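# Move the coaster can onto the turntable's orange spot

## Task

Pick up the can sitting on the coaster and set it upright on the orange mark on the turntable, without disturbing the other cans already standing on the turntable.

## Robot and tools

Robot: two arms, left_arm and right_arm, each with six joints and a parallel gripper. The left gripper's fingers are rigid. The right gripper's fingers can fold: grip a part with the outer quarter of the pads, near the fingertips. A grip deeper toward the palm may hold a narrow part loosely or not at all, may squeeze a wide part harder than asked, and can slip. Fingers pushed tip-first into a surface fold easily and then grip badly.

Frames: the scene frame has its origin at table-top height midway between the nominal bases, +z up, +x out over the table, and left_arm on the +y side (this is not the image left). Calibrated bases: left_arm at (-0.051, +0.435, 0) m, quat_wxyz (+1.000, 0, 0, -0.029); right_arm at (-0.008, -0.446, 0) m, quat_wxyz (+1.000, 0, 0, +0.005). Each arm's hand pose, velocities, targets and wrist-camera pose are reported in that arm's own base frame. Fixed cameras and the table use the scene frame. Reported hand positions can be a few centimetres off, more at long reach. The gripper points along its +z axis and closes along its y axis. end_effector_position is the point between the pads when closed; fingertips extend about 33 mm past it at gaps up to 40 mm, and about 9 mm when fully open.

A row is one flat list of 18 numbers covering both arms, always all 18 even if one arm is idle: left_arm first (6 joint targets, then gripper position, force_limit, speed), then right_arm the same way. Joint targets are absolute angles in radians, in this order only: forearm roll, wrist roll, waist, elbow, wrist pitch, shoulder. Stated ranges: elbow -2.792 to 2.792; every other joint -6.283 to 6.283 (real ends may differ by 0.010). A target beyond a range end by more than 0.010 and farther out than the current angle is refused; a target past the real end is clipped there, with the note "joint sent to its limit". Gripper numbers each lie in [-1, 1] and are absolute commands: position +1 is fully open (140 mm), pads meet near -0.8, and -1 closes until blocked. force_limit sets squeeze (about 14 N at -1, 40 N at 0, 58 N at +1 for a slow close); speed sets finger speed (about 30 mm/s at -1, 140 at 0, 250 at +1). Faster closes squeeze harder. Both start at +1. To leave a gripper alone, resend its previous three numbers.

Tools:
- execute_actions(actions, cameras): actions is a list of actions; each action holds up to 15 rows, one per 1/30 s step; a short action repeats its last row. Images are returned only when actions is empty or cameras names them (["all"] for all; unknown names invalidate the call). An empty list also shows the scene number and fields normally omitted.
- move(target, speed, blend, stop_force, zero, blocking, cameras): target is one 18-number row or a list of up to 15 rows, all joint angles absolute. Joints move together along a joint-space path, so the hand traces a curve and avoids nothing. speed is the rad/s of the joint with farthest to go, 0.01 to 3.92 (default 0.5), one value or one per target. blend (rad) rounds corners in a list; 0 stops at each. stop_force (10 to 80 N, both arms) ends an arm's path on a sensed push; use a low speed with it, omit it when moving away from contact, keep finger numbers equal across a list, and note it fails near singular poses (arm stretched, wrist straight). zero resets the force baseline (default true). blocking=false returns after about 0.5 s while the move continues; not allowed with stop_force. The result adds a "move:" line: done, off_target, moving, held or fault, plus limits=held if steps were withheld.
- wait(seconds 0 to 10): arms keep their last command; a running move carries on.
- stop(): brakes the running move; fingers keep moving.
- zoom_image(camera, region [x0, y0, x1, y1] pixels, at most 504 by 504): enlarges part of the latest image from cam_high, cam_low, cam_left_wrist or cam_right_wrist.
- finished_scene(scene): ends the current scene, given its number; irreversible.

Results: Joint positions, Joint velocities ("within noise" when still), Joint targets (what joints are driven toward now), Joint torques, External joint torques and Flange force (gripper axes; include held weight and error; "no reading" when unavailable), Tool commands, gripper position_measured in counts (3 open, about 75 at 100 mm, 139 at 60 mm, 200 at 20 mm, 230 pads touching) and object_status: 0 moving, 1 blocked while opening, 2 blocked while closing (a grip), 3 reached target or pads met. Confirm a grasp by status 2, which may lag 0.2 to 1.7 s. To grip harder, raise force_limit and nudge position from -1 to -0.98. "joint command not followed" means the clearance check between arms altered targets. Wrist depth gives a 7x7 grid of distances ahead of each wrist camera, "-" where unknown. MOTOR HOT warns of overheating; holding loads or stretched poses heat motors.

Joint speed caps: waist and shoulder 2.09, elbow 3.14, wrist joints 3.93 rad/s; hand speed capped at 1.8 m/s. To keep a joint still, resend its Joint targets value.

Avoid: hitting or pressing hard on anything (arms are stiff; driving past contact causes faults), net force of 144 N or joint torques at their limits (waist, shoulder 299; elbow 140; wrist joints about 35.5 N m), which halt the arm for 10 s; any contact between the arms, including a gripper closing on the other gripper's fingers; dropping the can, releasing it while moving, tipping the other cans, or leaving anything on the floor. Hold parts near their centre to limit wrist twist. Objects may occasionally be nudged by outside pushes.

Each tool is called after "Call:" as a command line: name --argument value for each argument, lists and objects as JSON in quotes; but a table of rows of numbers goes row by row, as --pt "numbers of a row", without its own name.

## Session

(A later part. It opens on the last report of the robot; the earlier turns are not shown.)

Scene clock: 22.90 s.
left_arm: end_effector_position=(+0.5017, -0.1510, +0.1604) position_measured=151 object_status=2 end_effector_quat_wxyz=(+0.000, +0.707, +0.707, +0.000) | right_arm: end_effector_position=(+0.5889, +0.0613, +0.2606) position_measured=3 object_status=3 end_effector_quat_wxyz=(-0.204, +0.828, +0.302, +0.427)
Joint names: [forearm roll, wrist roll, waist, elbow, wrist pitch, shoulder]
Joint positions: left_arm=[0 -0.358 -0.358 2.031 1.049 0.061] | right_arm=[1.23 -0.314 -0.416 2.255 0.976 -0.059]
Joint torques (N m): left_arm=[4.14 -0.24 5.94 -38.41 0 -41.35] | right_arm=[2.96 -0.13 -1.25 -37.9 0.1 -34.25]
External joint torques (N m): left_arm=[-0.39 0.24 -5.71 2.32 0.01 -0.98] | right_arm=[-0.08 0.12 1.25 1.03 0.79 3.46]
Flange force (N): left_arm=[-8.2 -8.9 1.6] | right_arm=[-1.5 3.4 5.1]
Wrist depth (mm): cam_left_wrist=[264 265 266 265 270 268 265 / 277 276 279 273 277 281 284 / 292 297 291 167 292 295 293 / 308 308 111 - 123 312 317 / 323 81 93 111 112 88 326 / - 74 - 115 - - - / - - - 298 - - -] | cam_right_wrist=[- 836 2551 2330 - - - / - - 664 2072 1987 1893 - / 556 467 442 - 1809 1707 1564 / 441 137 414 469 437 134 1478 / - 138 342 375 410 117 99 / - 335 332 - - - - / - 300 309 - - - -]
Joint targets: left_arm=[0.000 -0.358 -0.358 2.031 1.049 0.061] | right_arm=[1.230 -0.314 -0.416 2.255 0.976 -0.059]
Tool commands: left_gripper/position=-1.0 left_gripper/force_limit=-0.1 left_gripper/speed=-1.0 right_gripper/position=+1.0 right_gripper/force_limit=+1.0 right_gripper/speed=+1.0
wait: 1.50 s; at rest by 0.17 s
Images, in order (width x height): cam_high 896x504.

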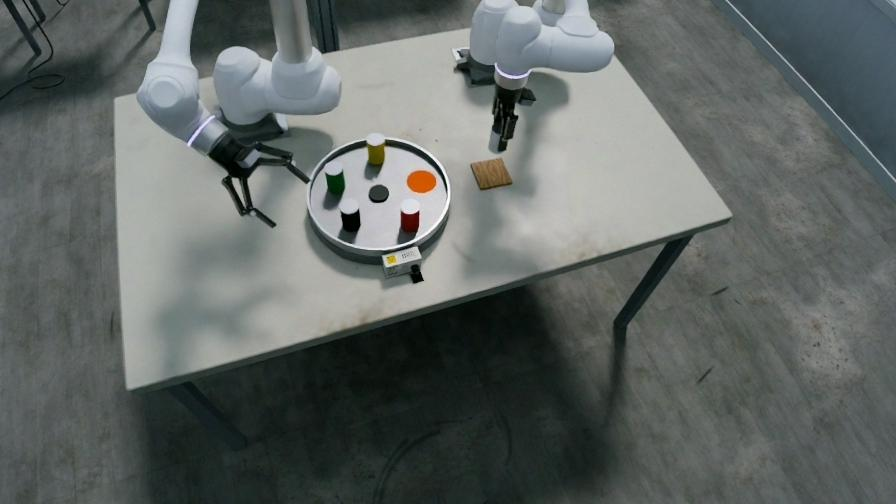

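Call:
move --target '[0,-0.8528,-0.8528,1.254,1.5333,0.3543,-1,-0.1,-1,1.23,-0.314,-0.416,2.255,0.976,-0.059,1,1,1]' --speed 0.6 --cameras '["cam_high","cam_left_wrist"]'

Call:
wait --seconds 1.4 --cameras '["cam_high","cam_left_wrist"]'

Call:
wait --seconds 1.0 --cameras '["cam_high","cam_left_wrist"]'

Call:
wait --seconds 1.0 --cameras '["cam_high","cam_left_wrist"]'

Call:
wait --seconds 1.0 --cameras '["cam_high","cam_left_wrist"]'

Call:
wait --seconds 1.0 --cameras '["cam_high","cam_left_wrist"]'

Scene clock: 28.03 s.
left_arm: end_effector_position=(+0.5350, -0.5599, +0.3805) position_measured=151 object_status=2 end_effector_quat_wxyz=(+0.000, +0.707, +0.707, +0.000) | right_arm: end_effector_position=(+0.5889, +0.0613, +0.2606) position_measured=3 object_status=3 end_effector_quat_wxyz=(-0.204, +0.828, +0.302, +0.427)
Joint names: [forearm roll, wrist roll, waist, elbow, wrist pitch, shoulder]
Joint positions: left_arm=[0 -0.853 -0.853 1.254 1.533 0.354] | right_arm=[1.23 -0.314 -0.416 2.255 0.976 -0.059]
Joint torques (N m): left_arm=[4.84 -0.34 5.67 -44.99 0.17 -75.86] | right_arm=[2.97 -0.18 -1.47 -38.05 0.1 -34.07]
External joint torques (N m): left_arm=[-0.52 0.34 -5.61 3.27 -0.14 -1.76] | right_arm=[-0.11 0.17 1.53 1.32 0.8 3.32]
Flange force (N): left_arm=[3.3 -12.6 5.7] | right_arm=[-1.3 2.5 5.3]
Wrist depth (mm): cam_left_wrist=[462 457 416 418 417 421 1280 / - 477 437 435 435 413 1360 / 389 - 457 162 461 457 1427 / 355 562 121 106 117 - 1484 / 346 81 93 111 111 88 1583 / - 74 - 115 - - - / - - - - - - -] | cam_right_wrist=[833 - 2606 2244 - - - / - - 633 2108 2020 2499 - / 464 434 445 521 1769 1695 1731 / 435 137 401 479 - 134 1451 / - 137 364 379 - 117 99 / - 261 317 374 - - - / - 306 306 - - 329 -]
Joint targets: left_arm=[0.000 -0.853 -0.853 1.254 1.533 0.354] | right_arm=[1.230 -0.314 -0.416 2.255 0.976 -0.059]
move: done
camera_calibration:
cam_left_wrist: T_world_to_cam=[[0.999954, 0.00467093, 0.00839109, -0.522782], [0.00162046, -0.943286, 0.331976, -0.65206], [0.00946584, -0.331947, -0.943251, 0.305788], [0, 0, 0, 1]] pos_world=[0.52092, -0.511132, 0.50929]
Images, in order (width x height): cam_high 896x504, cam_left_wrist 896x504.

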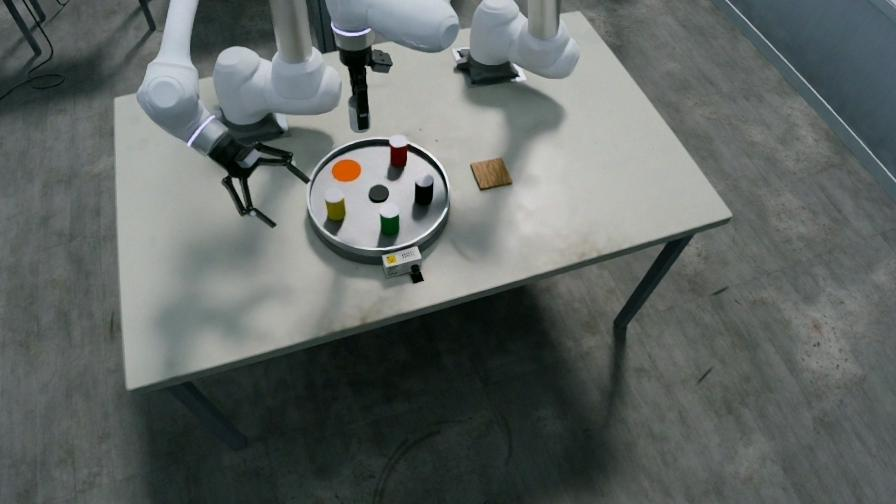

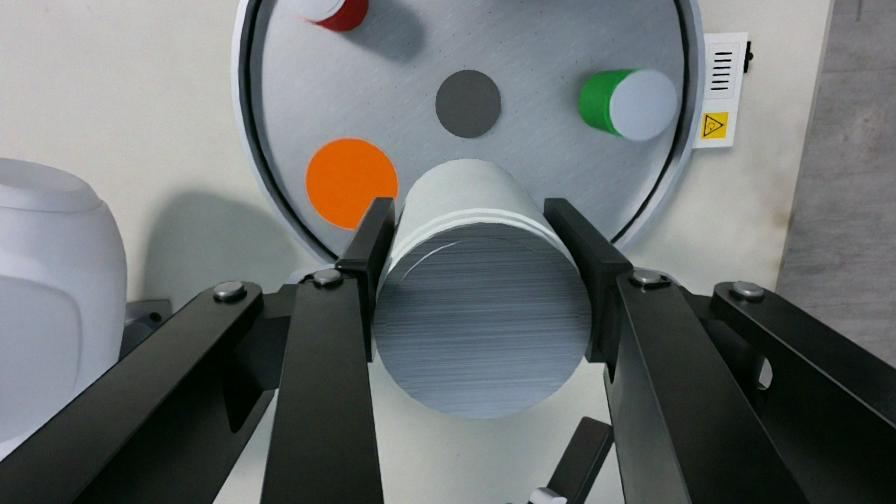

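Scene clock: 29.43 s.
left_arm: end_effector_position=(+0.5350, -0.5600, +0.3805) position_measured=151 object_status=2 end_effector_quat_wxyz=(+0.000, +0.707, +0.707, +0.000) | right_arm: end_effector_position=(+0.5889, +0.0613, +0.2606) position_measured=3 object_status=3 end_effector_quat_wxyz=(-0.204, +0.828, +0.302, +0.427)
Joint names: [forearm roll, wrist roll, waist, elbow, wrist pitch, shoulder]
Joint positions: left_arm=[0 -0.853 -0.853 1.254 1.533 0.354] | right_arm=[1.23 -0.314 -0.416 2.255 0.976 -0.059]
Joint torques (N m): left_arm=[4.66 -0.33 6.19 -43.7 -0.06 -76.13] | right_arm=[2.96 -0.12 -1.23 -37.84 0.11 -34.07]
External joint torques (N m): left_arm=[-0.32 0.33 -5.86 1.79 0.09 -2.08] | right_arm=[-0.09 0.11 1.21 1.01 0.78 3.29]
Flange force (N): left_arm=[0.8 -10.7 2.7] | right_arm=[-1.4 3.2 4.8]
Wrist depth (mm): cam_left_wrist=[- 460 417 418 417 425 - / 489 488 438 437 436 425 1367 / 381 - 454 162 464 443 1459 / 352 558 122 106 114 - 1484 / 348 81 93 110 111 88 1573 / - 74 - 115 - - - / - - - - - - -] | cam_right_wrist=[816 - 2634 2448 - - - / - - 668 2089 2020 1660 1564 / 400 467 440 - 1756 1683 1564 / 435 138 404 - - 134 1460 / - - 358 362 - 117 99 / - 329 323 - - 369 - / - 306 303 - - - -]
Joint targets: left_arm=[0.000 -0.853 -0.853 1.254 1.533 0.354] | right_arm=[1.230 -0.314 -0.416 2.255 0.976 -0.059]
Tool commands: left_gripper/position=-1.0 left_gripper/force_limit=-0.1 left_gripper/speed=-1.0 right_gripper/position=+1.0 right_gripper/force_limit=+1.0 right_gripper/speed=+1.0
wait: 1.40 s; at rest by 0.17 s
camera_calibration:
cam_left_wrist: T_world_to_cam=[[0.999954, 0.00467093, 0.00839109, -0.522682], [0.00162046, -0.943286, 0.331976, -0.652154], [0.00946584, -0.331947, -0.943251, 0.305756], [0, 0, 0, 1]] pos_world=[0.52082, -0.511232, 0.50929]
Images, in order (width x height): cam_high 896x504, cam_left_wrist 896x504.

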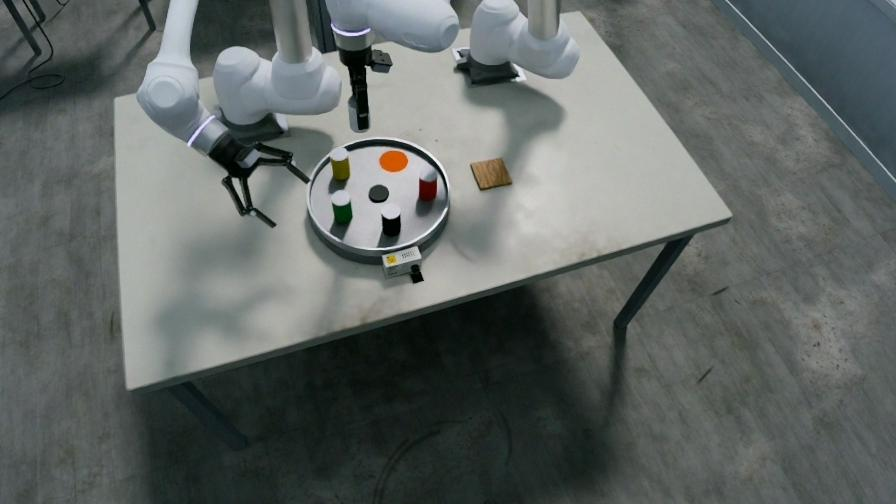

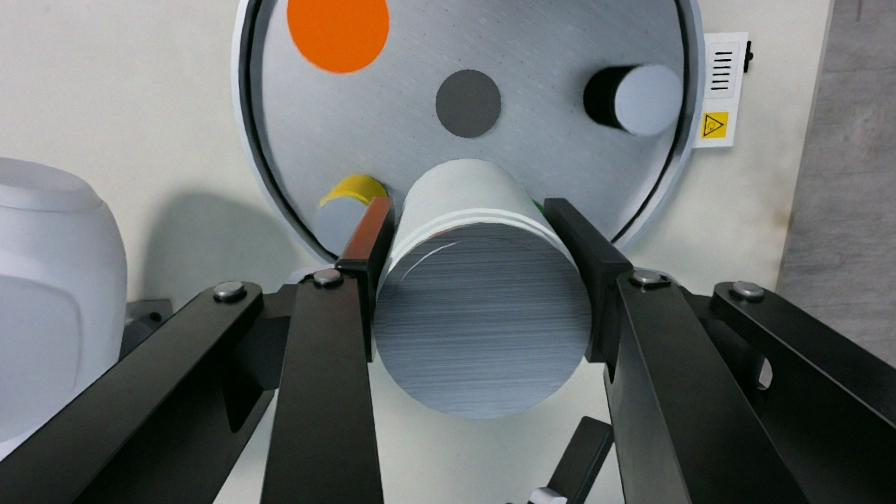

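Scene clock: 30.43 s.
left_arm: end_effector_position=(+0.5350, -0.5600, +0.3805) position_measured=151 object_status=2 end_effector_quat_wxyz=(+0.000, +0.707, +0.707, +0.000) | right_arm: end_effector_position=(+0.5889, +0.0613, +0.2606) position_measured=3 object_status=3 end_effector_quat_wxyz=(-0.204, +0.828, +0.302, +0.427)
Joint names: [forearm roll, wrist roll, waist, elbow, wrist pitch, shoulder]
Joint positions: left_arm=[0 -0.853 -0.853 1.254 1.533 0.354] | right_arm=[1.23 -0.314 -0.416 2.255 0.976 -0.059]
Joint torques (N m): left_arm=[4.76 -0.33 6.45 -44.08 -0.01 -75.65] | right_arm=[2.94 -0.13 -1.34 -37.87 0.1 -34.31]
External joint torques (N m): left_arm=[-0.45 0.33 -6.76 2.38 0.04 -1.69] | right_arm=[-0.08 0.12 1.37 1.18 0.8 3.6]
Flange force (N): left_arm=[0.6 -12.1 3.9] | right_arm=[-1.6 3.3 5.5]
Wrist depth (mm): cam_left_wrist=[462 478 415 418 419 436 - / - 476 434 435 440 442 1353 / 364 509 454 162 457 513 1396 / 352 540 121 106 114 535 1518 / 346 82 93 108 111 88 1573 / - 74 - - - - - / - - - - - - -] | cam_right_wrist=[- - 2634 2376 - - - / 698 657 643 2037 2003 2145 - / 548 410 456 547 1769 1719 1970 / 447 126 - - - 134 1469 / - - 343 361 403 117 99 / - - - 386 - 350 - / - 284 299 - - 337 -]
Joint targets: left_arm=[0.000 -0.853 -0.853 1.254 1.533 0.354] | right_arm=[1.230 -0.314 -0.416 2.255 0.976 -0.059]
Tool commands: left_gripper/position=-1.0 left_gripper/force_limit=-0.1 left_gripper/speed=-1.0 right_gripper/position=+1.0 right_gripper/force_limit=+1.0 right_gripper/speed=+1.0
wait: 1.00 s; at rest by 0.17 s
camera_calibration:
cam_left_wrist: T_world_to_cam=[[0.999954, 0.00467093, 0.00839109, -0.522682], [0.00162046, -0.943286, 0.331976, -0.652154], [0.00946584, -0.331947, -0.943251, 0.305756], [0, 0, 0, 1]] pos_world=[0.52082, -0.511232, 0.50929]
Images, in order (width x height): cam_high 896x504, cam_left_wrist 896x504.

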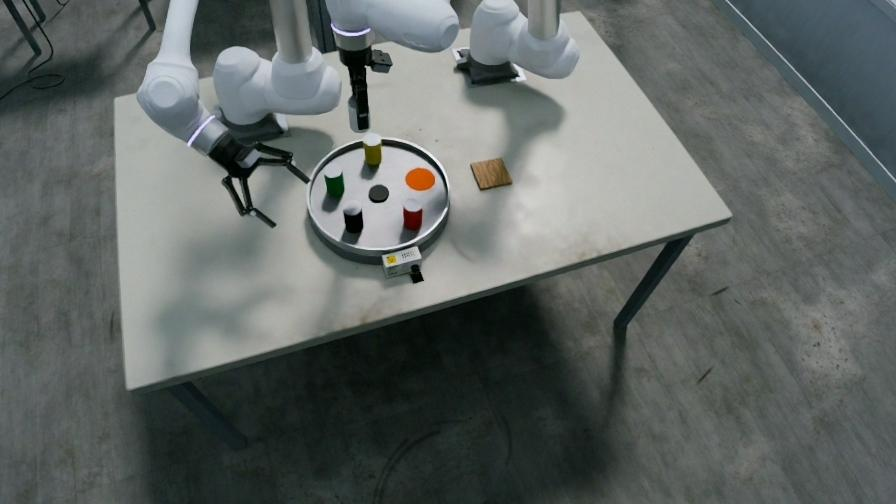

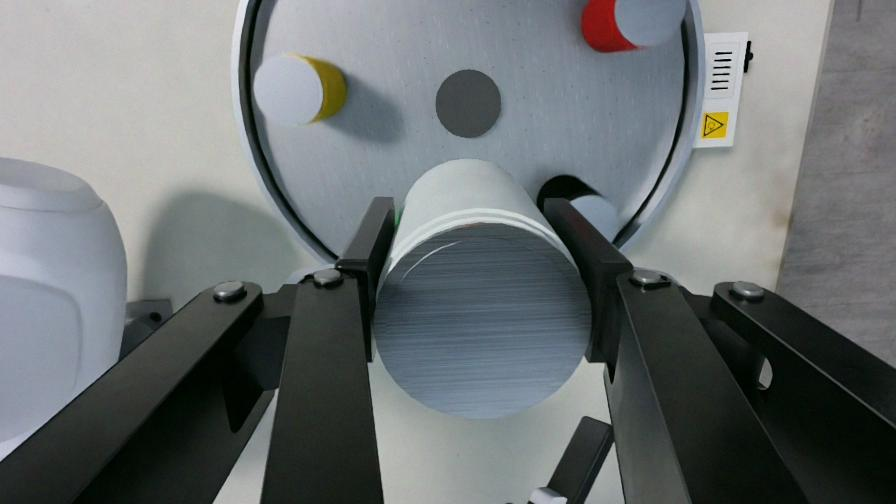

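Scene clock: 31.43 s.
left_arm: end_effector_position=(+0.5350, -0.5600, +0.3805) position_measured=151 object_status=2 end_effector_quat_wxyz=(+0.000, +0.707, +0.707, +0.000) | right_arm: end_effector_position=(+0.5889, +0.0613, +0.2606) position_measured=3 object_status=3 end_effector_quat_wxyz=(-0.204, +0.828, +0.302, +0.427)
Joint names: [forearm roll, wrist roll, waist, elbow, wrist pitch, shoulder]
Joint positions: left_arm=[0 -0.853 -0.853 1.254 1.533 0.354] | right_arm=[1.23 -0.314 -0.416 2.255 0.976 -0.059]
Joint torques (N m): left_arm=[4.73 -0.32 5.55 -44.24 0.08 -75.79] | right_arm=[2.94 -0.1 -1.28 -37.86 0.09 -34.05]
External joint torques (N m): left_arm=[-0.43 0.32 -5.82 2.52 -0.05 -1.69] | right_arm=[-0.07 0.1 1.3 1.11 0.81 3.31]
Flange force (N): left_arm=[1.7 -11.4 4.3] | right_arm=[-1.5 3.0 5.0]
Wrist depth (mm): cam_left_wrist=[461 - 418 418 418 425 1293 / - - 436 435 439 441 1382 / 496 523 449 162 463 - - / 376 540 122 106 117 - 1492 / 345 81 93 109 111 88 1592 / - 74 - 115 - - - / - - - - - - -] | cam_right_wrist=[777 - 2551 2286 - 1460 - / - - - 2037 1939 2020 - / 551 477 455 572 1731 1672 1683 / 433 138 378 461 - 134 1496 / - 138 363 377 401 117 99 / - 284 332 - - - - / - 274 301 - 342 - -]
Joint targets: left_arm=[0.000 -0.853 -0.853 1.254 1.533 0.354] | right_arm=[1.230 -0.314 -0.416 2.255 0.976 -0.059]
Tool commands: left_gripper/position=-1.0 left_gripper/force_limit=-0.1 left_gripper/speed=-1.0 right_gripper/position=+1.0 right_gripper/force_limit=+1.0 right_gripper/speed=+1.0
wait: 1.00 s; at rest by 0.17 s
camera_calibration:
cam_left_wrist: T_world_to_cam=[[0.999954, 0.00467093, 0.00839109, -0.522682], [0.00162046, -0.943286, 0.331976, -0.652154], [0.00946584, -0.331947, -0.943251, 0.305756], [0, 0, 0, 1]] pos_world=[0.52082, -0.511232, 0.50929]
Images, in order (width x height): cam_high 896x504, cam_left_wrist 896x504.

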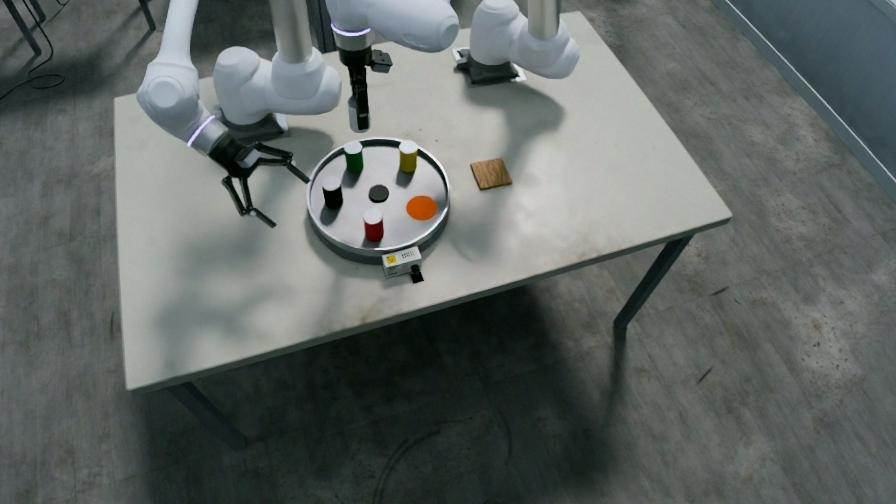

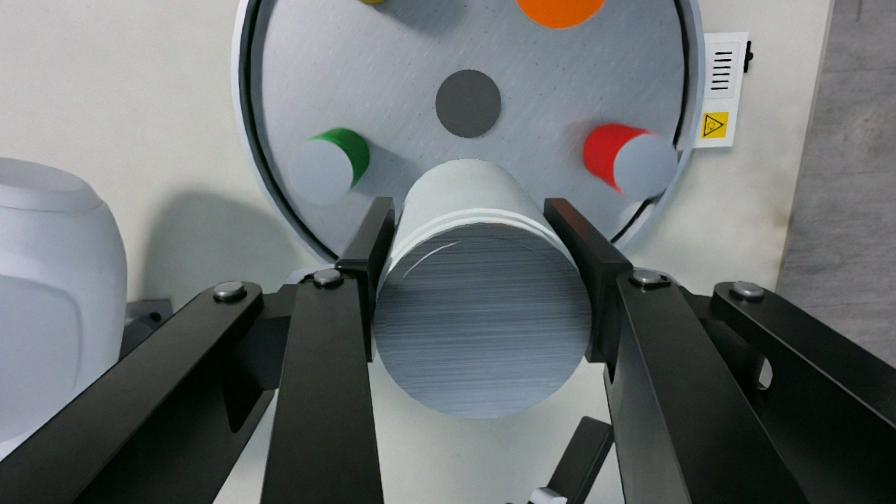

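Scene clock: 32.43 s.
left_arm: end_effector_position=(+0.5350, -0.5600, +0.3805) position_measured=151 object_status=2 end_effector_quat_wxyz=(+0.000, +0.707, +0.707, +0.000) | right_arm: end_effector_position=(+0.5889, +0.0613, +0.2606) position_measured=3 object_status=3 end_effector_quat_wxyz=(-0.204, +0.828, +0.302, +0.427)
Joint names: [forearm roll, wrist roll, waist, elbow, wrist pitch, shoulder]
Joint positions: left_arm=[0 -0.853 -0.853 1.254 1.533 0.354] | right_arm=[1.23 -0.314 -0.416 2.255 0.976 -0.059]
Joint torques (N m): left_arm=[4.74 -0.3 5.77 -43.98 0.07 -76.39] | right_arm=[3 -0.13 -1.33 -37.85 0.1 -34.09]
External joint torques (N m): left_arm=[-0.42 0.3 -5.11 2.45 -0.04 -0.76] | right_arm=[-0.14 0.13 1.43 1.1 0.8 3.29]
Flange force (N): left_arm=[1.0 -9.6 4.2] | right_arm=[-1.2 2.9 5.1]
Wrist depth (mm): cam_left_wrist=[- - 407 419 415 423 1226 / - 483 440 435 441 439 1319 / 361 - 448 162 464 474 1396 / 354 - 112 106 114 535 1536 / 346 81 93 110 111 88 1592 / - 74 - 115 - - - / - - - - - - -] | cam_right_wrist=[- - 2525 2330 2244 - - / - 748 - 2089 2003 1638 - / 392 478 465 542 1782 1719 1496 / 437 137 403 443 456 134 1469 / - 138 362 - - 117 99 / - 330 318 - 369 - - / - 306 304 - - - -]
Joint targets: left_arm=[0.000 -0.853 -0.853 1.254 1.533 0.354] | right_arm=[1.230 -0.314 -0.416 2.255 0.976 -0.059]
Tool commands: left_gripper/position=-1.0 left_gripper/force_limit=-0.1 left_gripper/speed=-1.0 right_gripper/position=+1.0 right_gripper/force_limit=+1.0 right_gripper/speed=+1.0
wait: 1.00 s; at rest by 0.17 s
camera_calibration:
cam_left_wrist: T_world_to_cam=[[0.999954, 0.00467093, 0.00839109, -0.522682], [0.00162046, -0.943286, 0.331976, -0.652154], [0.00946584, -0.331947, -0.943251, 0.305756], [0, 0, 0, 1]] pos_world=[0.52082, -0.511232, 0.50929]
Images, in order (width x height): cam_high 896x504, cam_left_wrist 896x504.

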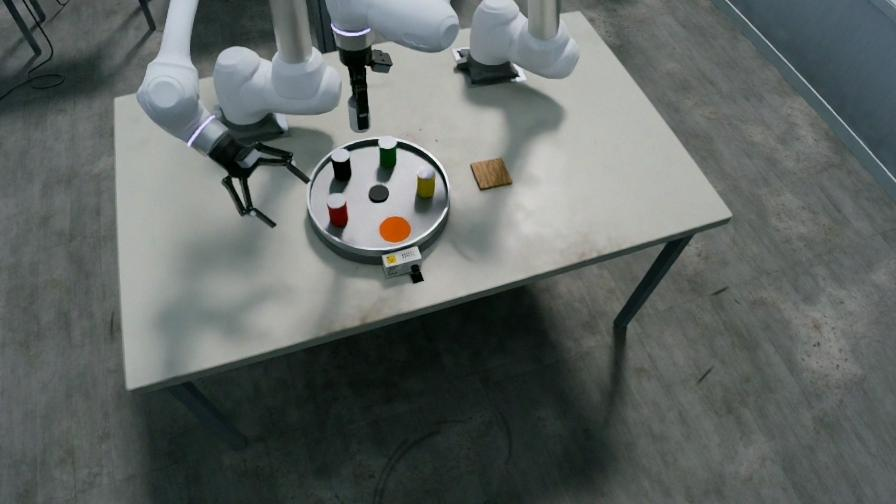

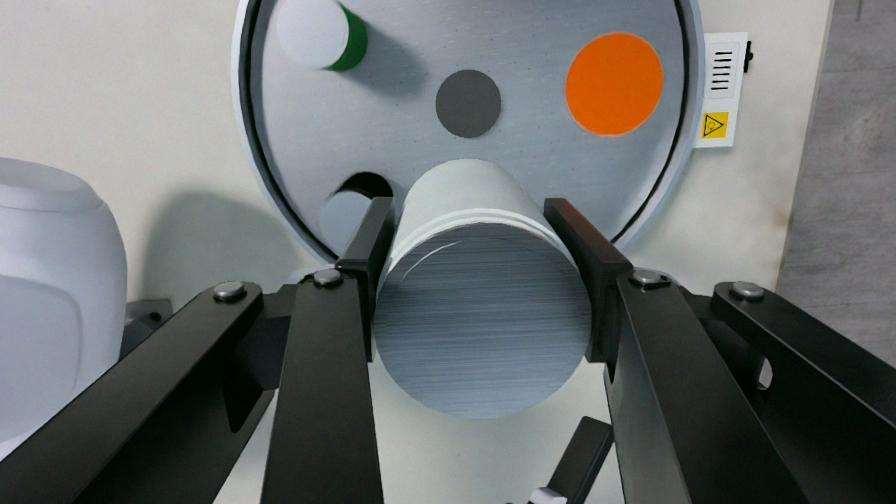

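Scene clock: 33.43 s.
left_arm: end_effector_position=(+0.5350, -0.5600, +0.3805) position_measured=151 object_status=2 end_effector_quat_wxyz=(+0.000, +0.707, +0.707, +0.000) | right_arm: end_effector_position=(+0.5889, +0.0613, +0.2606) position_measured=3 object_status=3 end_effector_quat_wxyz=(-0.204, +0.828, +0.302, +0.427)
Joint names: [forearm roll, wrist roll, waist, elbow, wrist pitch, shoulder]
Joint positions: left_arm=[0 -0.853 -0.853 1.254 1.533 0.354] | right_arm=[1.23 -0.314 -0.416 2.255 0.976 -0.059]
Joint torques (N m): left_arm=[4.67 -0.27 5.43 -44.16 -0.1 -76.14] | right_arm=[2.97 -0.16 -1.2 -37.9 0.12 -34]
External joint torques (N m): left_arm=[-0.35 0.27 -5.14 2.51 0.14 -1.5] | right_arm=[-0.12 0.16 1.29 1.22 0.78 3.28]
Flange force (N): left_arm=[1.9 -10.5 3.9] | right_arm=[-1.5 2.8 4.9]
Wrist depth (mm): cam_left_wrist=[- 479 414 418 418 423 1268 / 491 - 431 436 433 432 1346 / 499 - 457 163 468 459 1427 / 352 - 112 106 117 - 1501 / 346 82 93 110 111 88 1573 / - 74 - - - - - / - - - - - - -] | cam_right_wrist=[- - 2606 2265 2183 - 1249 / 687 625 - 2108 1955 - - / 555 425 458 - 1769 1660 1534 / 387 138 411 - 450 134 1478 / - 138 350 - 400 118 99 / - 334 341 - - - - / - 298 295 - - 325 -]
Joint targets: left_arm=[0.000 -0.853 -0.853 1.254 1.533 0.354] | right_arm=[1.230 -0.314 -0.416 2.255 0.976 -0.059]
Tool commands: left_gripper/position=-1.0 left_gripper/force_limit=-0.1 left_gripper/speed=-1.0 right_gripper/position=+1.0 right_gripper/force_limit=+1.0 right_gripper/speed=+1.0
wait: 1.00 s; at rest by 0.17 s
camera_calibration:
cam_left_wrist: T_world_to_cam=[[0.999954, 0.00467093, 0.00839109, -0.522682], [0.00162046, -0.943286, 0.331976, -0.652154], [0.00946584, -0.331947, -0.943251, 0.305756], [0, 0, 0, 1]] pos_world=[0.52082, -0.511232, 0.50929]
Images, in order (width x height): cam_high 896x504, cam_left_wrist 896x504.

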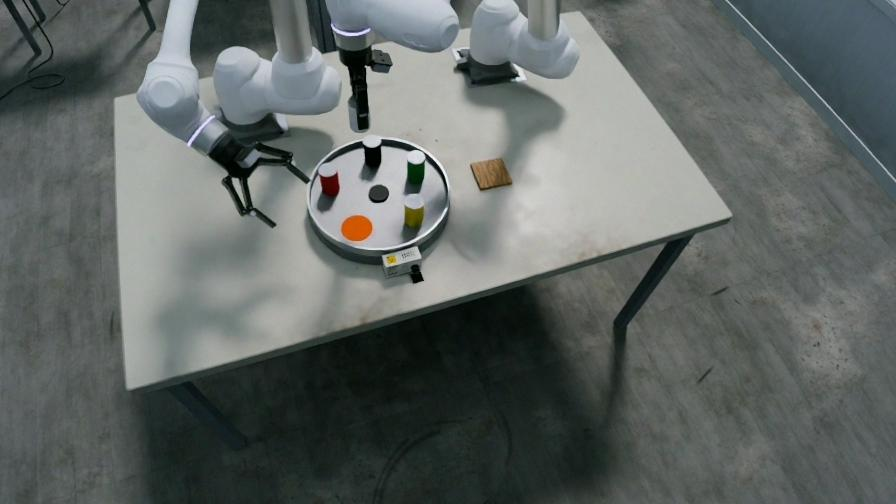

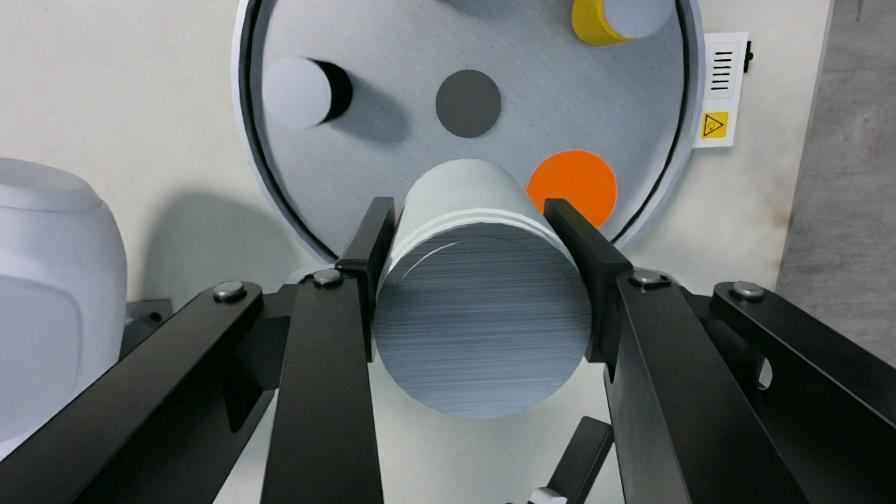

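Call:
move --pt "0 -0.808 -0.808 1.5275 1.2336 0.3805 -1 -0.1 -1 1.23 -0.314 -0.416 2.255 0.976 -0.059 1 1 1" --pt "0 -0.808 -0.808 1.6085 1.1019 0.4312 -1 -0.1 -1 1.23 -0.314 -0.416 2.255 0.976 -0.059 1 1 1" --speed '[0.4,0.2]' --blend 0.02

Call:
move --target '[0,-0.808,-0.808,1.6381,1.0452,0.4583,-1,-0.1,-1,1.23,-0.314,-0.416,2.255,0.976,-0.059,1,1,1]' --speed 0.025 --stop_force 14 --cameras '["cam_high","cam_low"]'

Call:
move --target '[0,-0.808,-0.808,1.5275,1.2336,0.3805,-1,-0.1,-1,1.23,-0.314,-0.416,2.255,0.976,-0.059,1,1,1]' --speed 0.3 --cameras '["cam_high","cam_left_wrist"]'

Scene clock: 43.17 s.
left_arm: end_effector_position=(+0.5485, -0.5240, +0.1307) position_measured=151 object_status=2 end_effector_quat_wxyz=(+0.000, +0.707, +0.707, +0.000) | right_arm: end_effector_position=(+0.5889, +0.0613, +0.2606) position_measured=3 object_status=3 end_effector_quat_wxyz=(-0.204, +0.828, +0.302, +0.427)
Joint names: [forearm roll, wrist roll, waist, elbow, wrist pitch, shoulder]
Joint positions: left_arm=[0 -0.808 -0.808 1.608 1.102 0.431] | right_arm=[1.23 -0.314 -0.416 2.255 0.976 -0.059]
Joint torques (N m): left_arm=[4.22 -0.3 5.62 -39.83 0.03 -78.8] | right_arm=[2.94 -0.09 -1.28 -37.82 0.1 -34.09]
External joint torques (N m): left_arm=[-0.35 0.3 -5.04 2.61 0 -1.45] | right_arm=[-0.07 0.09 1.21 1.11 0.79 3.44]
Flange force (N): left_arm=[1.1 -10.2 1.3] | right_arm=[-1.7 3.3 5.0]
Wrist depth (mm): cam_left_wrist=[- 156 191 191 191 191 191 / 199 199 200 200 201 200 201 / 209 209 210 167 211 203 151 / 221 222 134 106 114 218 141 / 229 87 93 109 - 88 - / - 74 - 253 - - - / - - - 266 225 - -] | cam_right_wrist=[- 728 2578 2330 - - - / 662 675 - 2020 2003 - - / 281 461 444 532 1719 1672 1554 / 291 137 402 456 - 134 1460 / - 138 363 - - 117 99 / - 326 316 - - - - / - 306 304 - 326 332 -]
Joint targets: left_arm=[0.000 -0.808 -0.808 1.609 1.102 0.431] | right_arm=[1.230 -0.314 -0.416 2.255 0.976 -0.059]
move: done

Scene clock: 44.80 s.
left_arm: end_effector_position=(+0.5488, -0.5243, +0.1150) position_measured=151 object_status=2 end_effector_quat_wxyz=(+0.000, +0.707, +0.707, +0.000) | right_arm: end_effector_position=(+0.5889, +0.0613, +0.2606) position_measured=3 object_status=3 end_effector_quat_wxyz=(-0.204, +0.828, +0.302, +0.427)
Joint names: [forearm roll, wrist roll, waist, elbow, wrist pitch, shoulder]
Joint positions: left_arm=[0 -0.808 -0.808 1.622 1.076 0.443] | right_arm=[1.23 -0.314 -0.416 2.255 0.976 -0.059]
Joint torques (N m): left_arm=[3.5 -0.39 4.84 -31.95 0.85 -71.4] | right_arm=[2.95 -0.13 -1.29 -37.97 0.05 -34.21]
External joint torques (N m): left_arm=[0.3 0.39 -5.03 -4.88 -0.83 -9.66] | right_arm=[-0.08 0.12 1.25 1.2 0.84 3.5]
Flange force (N): left_arm=[-1.7 -7.1 -10.2] | right_arm=[-1.7 3.3 5.1]
Wrist depth (mm): cam_left_wrist=[176 176 176 176 177 175 177 / 184 184 187 185 185 185 186 / 194 194 194 168 197 194 194 / 204 204 201 106 114 202 151 / 213 87 93 109 108 88 134 / - 74 - 118 - - - / - - - 247 207 - -] | cam_right_wrist=[- - 2551 2376 - - - / 242 - - 2072 1970 2224 - / 282 457 445 541 1744 1707 1554 / 310 138 399 - 454 134 1460 / - - 365 - - 117 99 / - 327 321 - - - - / - 306 304 - - - -]
Joint targets: left_arm=[0.000 -0.808 -0.808 1.622 1.076 0.443] | right_arm=[1.230 -0.314 -0.416 2.255 0.976 -0.059]
move: contact (left_arm); left_arm: the wrist pitch is farthest, 0.031 rad from its target
Images, in order (width x height): cam_high 896x504, cam_low 896x504.

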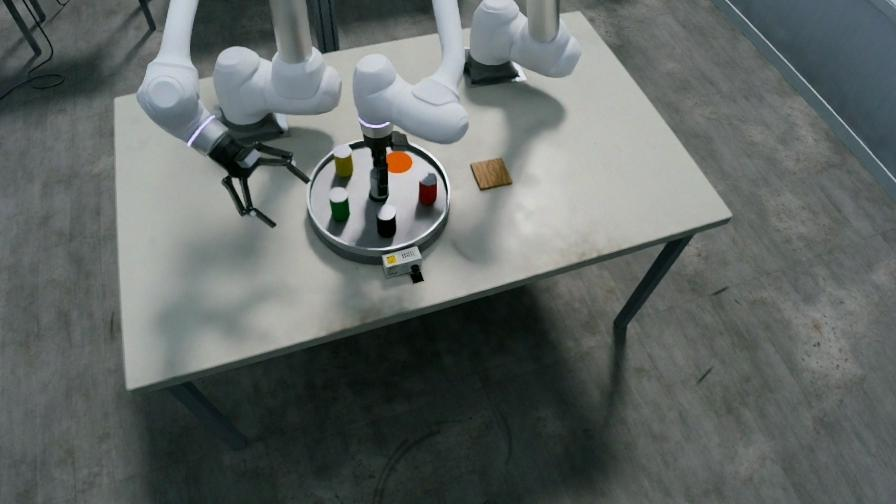

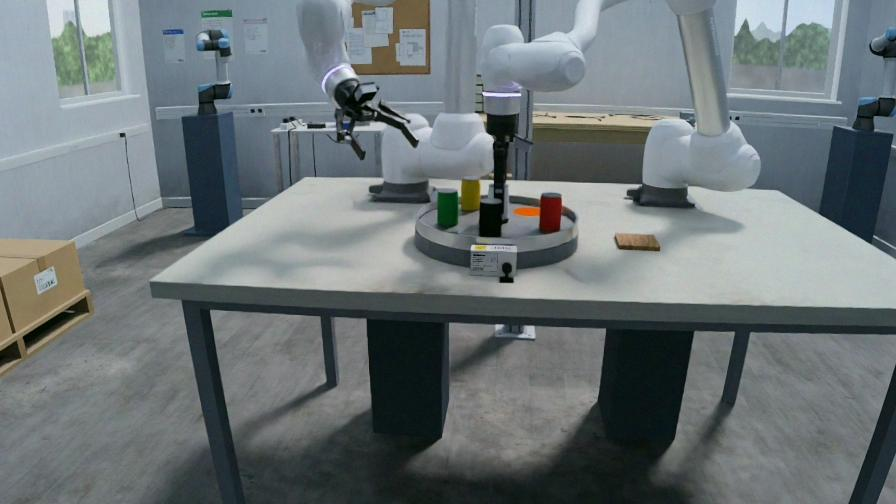

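Scene clock: 45.80 s.
left_arm: end_effector_position=(+0.5485, -0.5240, +0.2106) position_measured=151 object_status=2 end_effector_quat_wxyz=(+0.000, +0.707, +0.707, +0.000) | right_arm: end_effector_position=(+0.5889, +0.0613, +0.2606) position_measured=3 object_status=3 end_effector_quat_wxyz=(-0.204, +0.828, +0.302, +0.427)
Joint names: [forearm roll, wrist roll, waist, elbow, wrist pitch, shoulder]
Joint positions: left_arm=[0 -0.808 -0.808 1.528 1.233 0.381] | right_arm=[1.23 -0.314 -0.416 2.255 0.976 -0.059]
Joint torques (N m): left_arm=[4.51 -0.32 6.02 -42.13 0.16 -76.59] | right_arm=[2.93 -0.12 -1.17 -37.75 0.09 -34.19]
External joint torques (N m): left_arm=[-0.43 0.32 -5.67 2.83 -0.14 -0.91] | right_arm=[-0.07 0.12 1.13 1.03 0.8 3.49]
Flange force (N): left_arm=[0.4 -10.7 2.9] | right_arm=[-1.6 3.6 4.9]
Wrist depth (mm): cam_left_wrist=[249 262 262 262 264 260 251 / 317 221 274 277 276 227 - / 202 206 290 163 290 292 286 / 360 303 134 106 114 305 297 / 377 81 93 - 110 88 383 / - 74 - 250 - - - / - - - 359 - - -] | cam_right_wrist=[822 853 2606 2308 - - - / - - - 2054 1955 1695 - / 468 460 430 530 1769 1660 1605 / 271 138 400 463 - 134 1469 / - 138 340 399 399 117 99 / - 335 332 - - - - / - 301 304 - 332 339 -]
Joint targets: left_arm=[0.000 -0.808 -0.808 1.528 1.234 0.381] | right_arm=[1.230 -0.314 -0.416 2.255 0.976 -0.059]
move: done
camera_calibration:
cam_left_wrist: T_world_to_cam=[[0.999955, 0.00463584, 0.00829746, -0.535009], [0.00161844, -0.943286, 0.331976, -0.561814], [0.00936587, -0.331947, -0.943251, 0.157373], [0, 0, 0, 1]] pos_world=[0.53442, -0.475232, 0.33939]
Images, in order (width x height): cam_high 896x504, cam_left_wrist 896x504.

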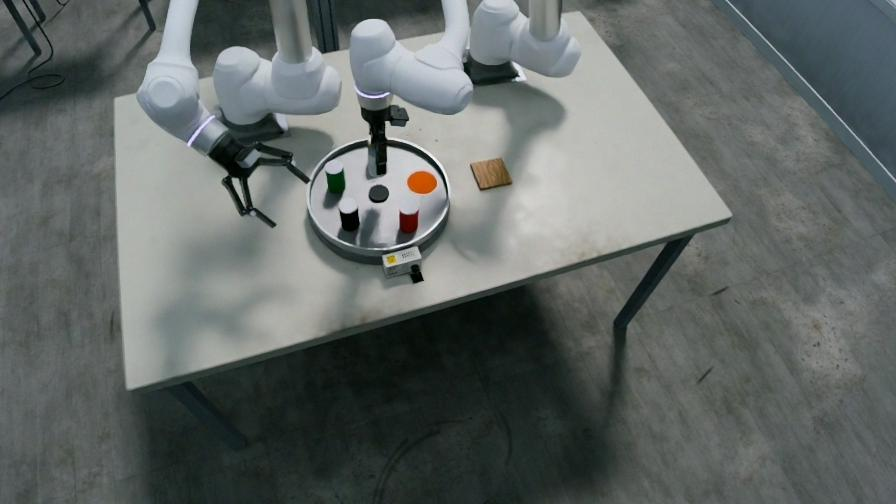

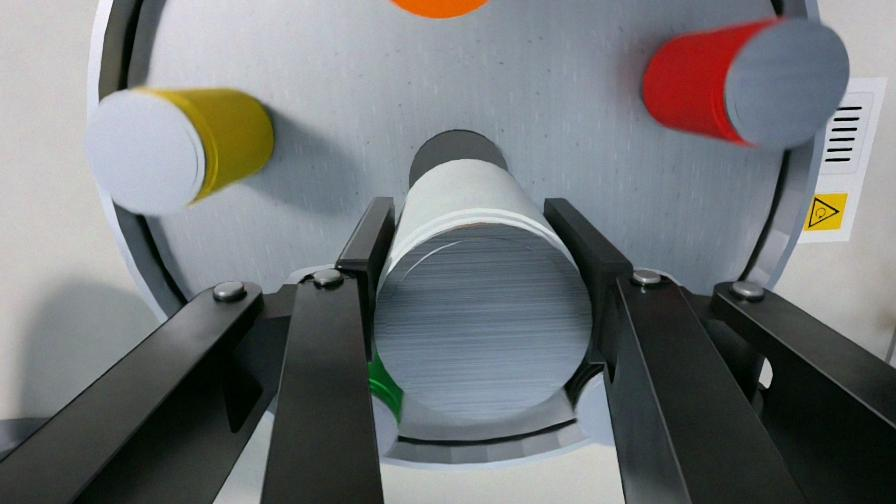

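Call:
move --target '[0,-0.0275,-0.8129,1.7996,1.1663,0.1757,-1,-0.1,-1,1.23,-0.314,-0.416,2.255,0.976,-0.059,1,1,1]' --speed 0.6 --cameras '["cam_high"]'

Scene clock: 49.93 s.
left_arm: end_effector_position=(+0.4528, -0.4282, +0.2104) position_measured=151 object_status=2 end_effector_quat_wxyz=(+0.000, +0.924, +0.383, +0.000) | right_arm: end_effector_position=(+0.5889, +0.0613, +0.2606) position_measured=3 object_status=3 end_effector_quat_wxyz=(-0.204, +0.828, +0.302, +0.427)
Joint names: [forearm roll, wrist roll, waist, elbow, wrist pitch, shoulder]
Joint positions: left_arm=[0 -0.028 -0.813 1.8 1.166 0.176] | right_arm=[1.23 -0.314 -0.416 2.255 0.976 -0.059]
Joint torques (N m): left_arm=[4.37 -0.54 5.85 -40.59 0.07 -56.1] | right_arm=[2.95 -0.15 -1.41 -37.95 0.11 -34.41]
External joint torques (N m): left_arm=[-0.38 0.54 -5.89 2.19 -0.08 -0.21] | right_arm=[-0.07 0.14 1.38 1.07 0.78 3.64]
Flange force (N): left_arm=[-8.7 -4.6 2.5] | right_arm=[-1.4 3.5 5.6]
Wrist depth (mm): cam_left_wrist=[311 311 307 260 261 264 263 / 325 319 322 271 271 276 278 / 342 - 340 162 290 286 292 / 358 - 134 107 114 308 309 / - 81 93 110 111 88 324 / - 74 - 115 - - - / - - - 422 - - -] | cam_right_wrist=[808 - 2525 2353 - - - / - - - 2089 1987 1850 - / 548 441 464 - 1719 1683 1616 / 427 137 349 - 446 134 1487 / - 138 364 - 385 117 99 / - 336 333 - 369 368 - / - - 304 351 - - -]
Joint targets: left_arm=[0.000 -0.027 -0.813 1.800 1.166 0.176] | right_arm=[1.230 -0.314 -0.416 2.255 0.976 -0.059]
move: done
Images, in order (width x height): cam_high 896x504.

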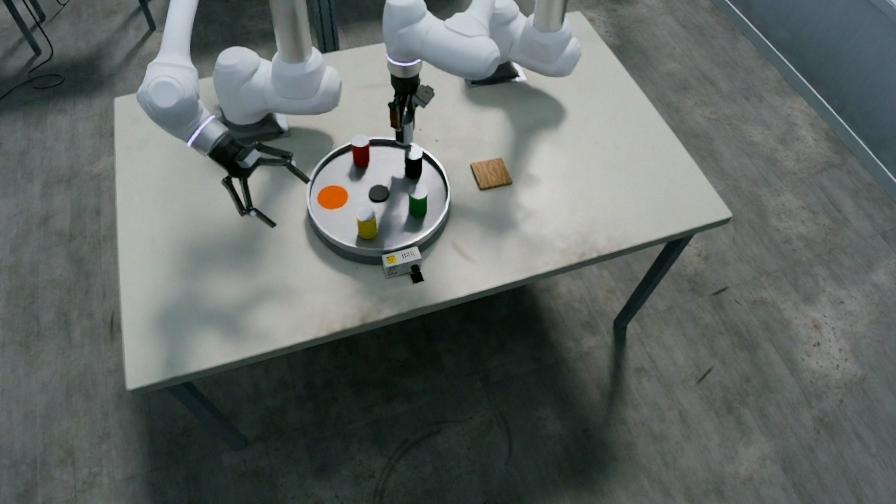

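Call:
wait --seconds 1.0 --cameras '[]'

Call:
move --target '[0,-0.0275,-0.8129,1.7032,1.3362,0.1022,-1,-0.1,-1,1.23,-0.314,-0.416,2.255,0.976,-0.059,1,1,1]' --speed 0.35 --cameras '["cam_high"]'

Call:
move --pt "0 -0.0275 -0.8129 1.7032 1.3362 0.1022 -1 -0.1 -1 1.23 -0.314 -0.416 2.255 0.976 -0.059 1 1 1" --pt "0 -0.0275 -0.8129 1.7996 1.1663 0.1757 -1 -0.1 -1 1.23 -0.314 -0.416 2.255 0.976 -0.059 1 1 1" --speed '[0.6,0.6]' --cameras '["cam_high"]'

Scene clock: 51.53 s.
left_arm: end_effector_position=(+0.4528, -0.4282, +0.2104) position_measured=151 object_status=2 end_effector_quat_wxyz=(+0.000, +0.924, +0.383, +0.000) | right_arm: end_effector_position=(+0.5889, +0.0613, +0.2606) position_measured=3 object_status=3 end_effector_quat_wxyz=(-0.204, +0.828, +0.302, +0.427)
Joint names: [forearm roll, wrist roll, waist, elbow, wrist pitch, shoulder]
Joint positions: left_arm=[0 -0.027 -0.813 1.8 1.166 0.176] | right_arm=[1.23 -0.314 -0.416 2.255 0.976 -0.059]
Joint torques (N m): left_arm=[4.32 -0.31 6.45 -40.16 0.08 -55.17] | right_arm=[2.97 -0.12 -1.28 -37.92 0.09 -34.16]
External joint torques (N m): left_arm=[-0.34 0.31 -6.64 1.7 -0.08 -1.37] | right_arm=[-0.11 0.11 1.29 1.18 0.81 3.41]
Flange force (N): left_arm=[-10.3 -5.5 1.2] | right_arm=[-1.6 3.1 5.0]
Wrist depth (mm): cam_left_wrist=[310 310 303 264 264 264 263 / 326 - 323 - 278 276 273 / 344 345 340 163 291 285 291 / 359 364 121 106 117 308 308 / - 81 93 109 111 88 323 / - 74 - - 115 - - / - - - 445 - - -] | cam_right_wrist=[819 - 2551 2308 - 1769 - / - 659 612 2072 1970 1719 1469 / 548 422 465 517 1769 1672 1672 / 428 137 386 451 453 134 1451 / - 137 362 382 405 117 99 / - 334 332 - 360 - - / - 268 308 - 336 334 -]
Joint targets: left_arm=[0.000 -0.027 -0.813 1.800 1.166 0.176] | right_arm=[1.230 -0.314 -0.416 2.255 0.976 -0.059]
Tool commands: left_gripper/position=-1.0 left_gripper/force_limit=-0.1 left_gripper/speed=-1.0 right_gripper/position=+1.0 right_gripper/force_limit=+1.0 right_gripper/speed=+1.0
wait: 1.00 s; at rest from the start
No camera images: "cameras" was empty.

Scene clock: 52.50 s.
left_arm: end_effector_position=(+0.4423, -0.4171, +0.3067) position_measured=151 object_status=2 end_effector_quat_wxyz=(+0.000, +0.924, +0.383, +0.000) | right_arm: end_effector_position=(+0.5889, +0.0613, +0.2606) position_measured=3 object_status=3 end_effector_quat_wxyz=(-0.204, +0.828, +0.302, +0.427)
Joint names: [forearm roll, wrist roll, waist, elbow, wrist pitch, shoulder]
Joint positions: left_arm=[0 -0.027 -0.813 1.703 1.336 0.102] | right_arm=[1.23 -0.314 -0.416 2.255 0.976 -0.059]
Joint torques (N m): left_arm=[4.61 -0.38 5.52 -42.96 -0.28 -49.24] | right_arm=[2.92 -0.14 -1.45 -37.88 0.07 -34.12]
External joint torques (N m): left_arm=[-0.39 0.38 -5.48 2.29 0.28 -2.29] | right_arm=[-0.06 0.14 1.46 1.07 0.82 3.35]
Flange force (N): left_arm=[-8.6 -7.8 1.9] | right_arm=[-1.2 3.0 5.3]
Wrist depth (mm): cam_left_wrist=[388 395 - 351 352 351 307 / 417 420 417 363 366 368 369 / 434 441 439 167 388 386 390 / - 461 106 106 117 406 337 / - 81 93 109 111 88 - / - 74 - 115 - - - / - - - 402 - - -] | cam_right_wrist=[- - 2578 2424 - - - / - 643 636 2126 1924 1955 - / 472 453 438 - 1769 1707 1649 / 430 137 390 455 - 134 1469 / - - 366 385 407 125 99 / - 297 320 - - - - / - 308 303 360 338 338 -]
Joint targets: left_arm=[0.000 -0.027 -0.813 1.703 1.336 0.102] | right_arm=[1.230 -0.314 -0.416 2.255 0.976 -0.059]
move: done
Images, in order (width x height): cam_high 896x504.

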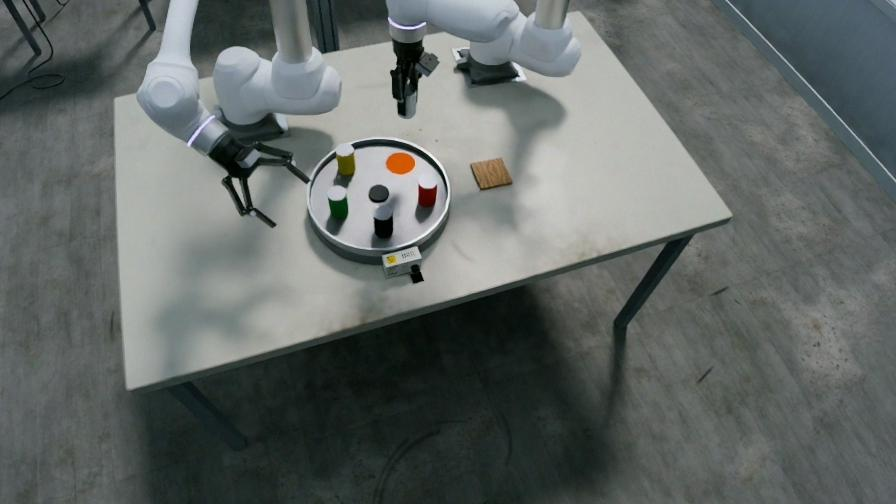

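Scene clock: 53.40 s.
left_arm: end_effector_position=(+0.4528, -0.4282, +0.2105) position_measured=151 object_status=2 end_effector_quat_wxyz=(+0.000, +0.924, +0.383, +0.000) | right_arm: end_effector_position=(+0.5889, +0.0613, +0.2606) position_measured=3 object_status=3 end_effector_quat_wxyz=(-0.204, +0.828, +0.302, +0.427)
Joint names: [forearm roll, wrist roll, waist, elbow, wrist pitch, shoulder]
Joint positions: left_arm=[0 -0.027 -0.813 1.8 1.166 0.176] | right_arm=[1.23 -0.314 -0.416 2.255 0.976 -0.059]
Joint torques (N m): left_arm=[4.37 -0.3 5.16 -41.23 -0.07 -56.16] | right_arm=[2.98 -0.17 -1.4 -37.92 0.08 -34.2]
External joint torques (N m): left_arm=[-0.37 0.3 -5.22 2.71 0.06 -0.51] | right_arm=[-0.1 0.17 1.38 1.07 0.81 3.41]
Flange force (N): left_arm=[-8.1 -6.0 2.7] | right_arm=[-1.2 3.1 5.2]
Wrist depth (mm): cam_left_wrist=[310 309 309 264 261 264 264 / 325 326 325 278 279 277 278 / 339 344 337 162 292 287 293 / 367 360 111 106 117 308 309 / - 81 93 - 111 88 323 / - 74 - - 115 - - / - - - 451 - - -] | cam_right_wrist=[- 824 2551 2424 - - - / - - 633 2003 1939 - - / 543 463 451 551 1731 1683 1595 / 440 137 417 - - 134 1487 / - 126 345 - 408 117 99 / - 335 333 - - - - / - 301 301 - - - -]
Joint targets: left_arm=[0.000 -0.027 -0.813 1.800 1.166 0.176] | right_arm=[1.230 -0.314 -0.416 2.255 0.976 -0.059]
move: done
Images, in order (width x height): cam_high 896x504.

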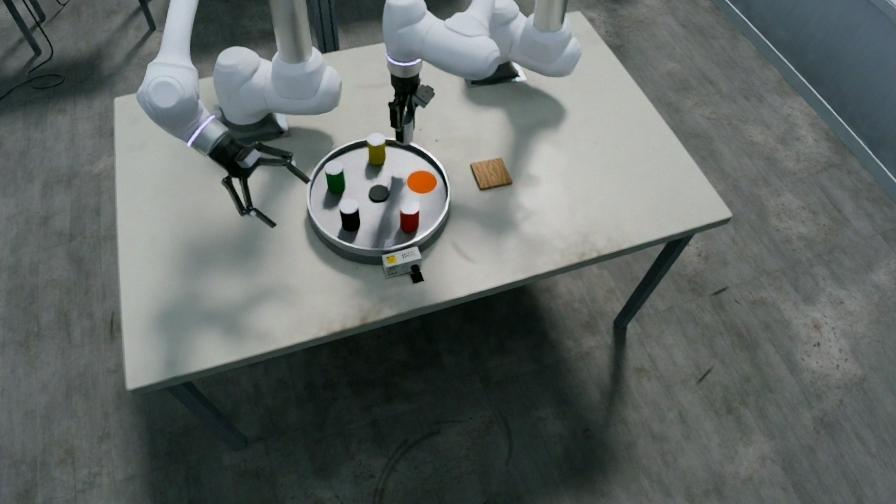

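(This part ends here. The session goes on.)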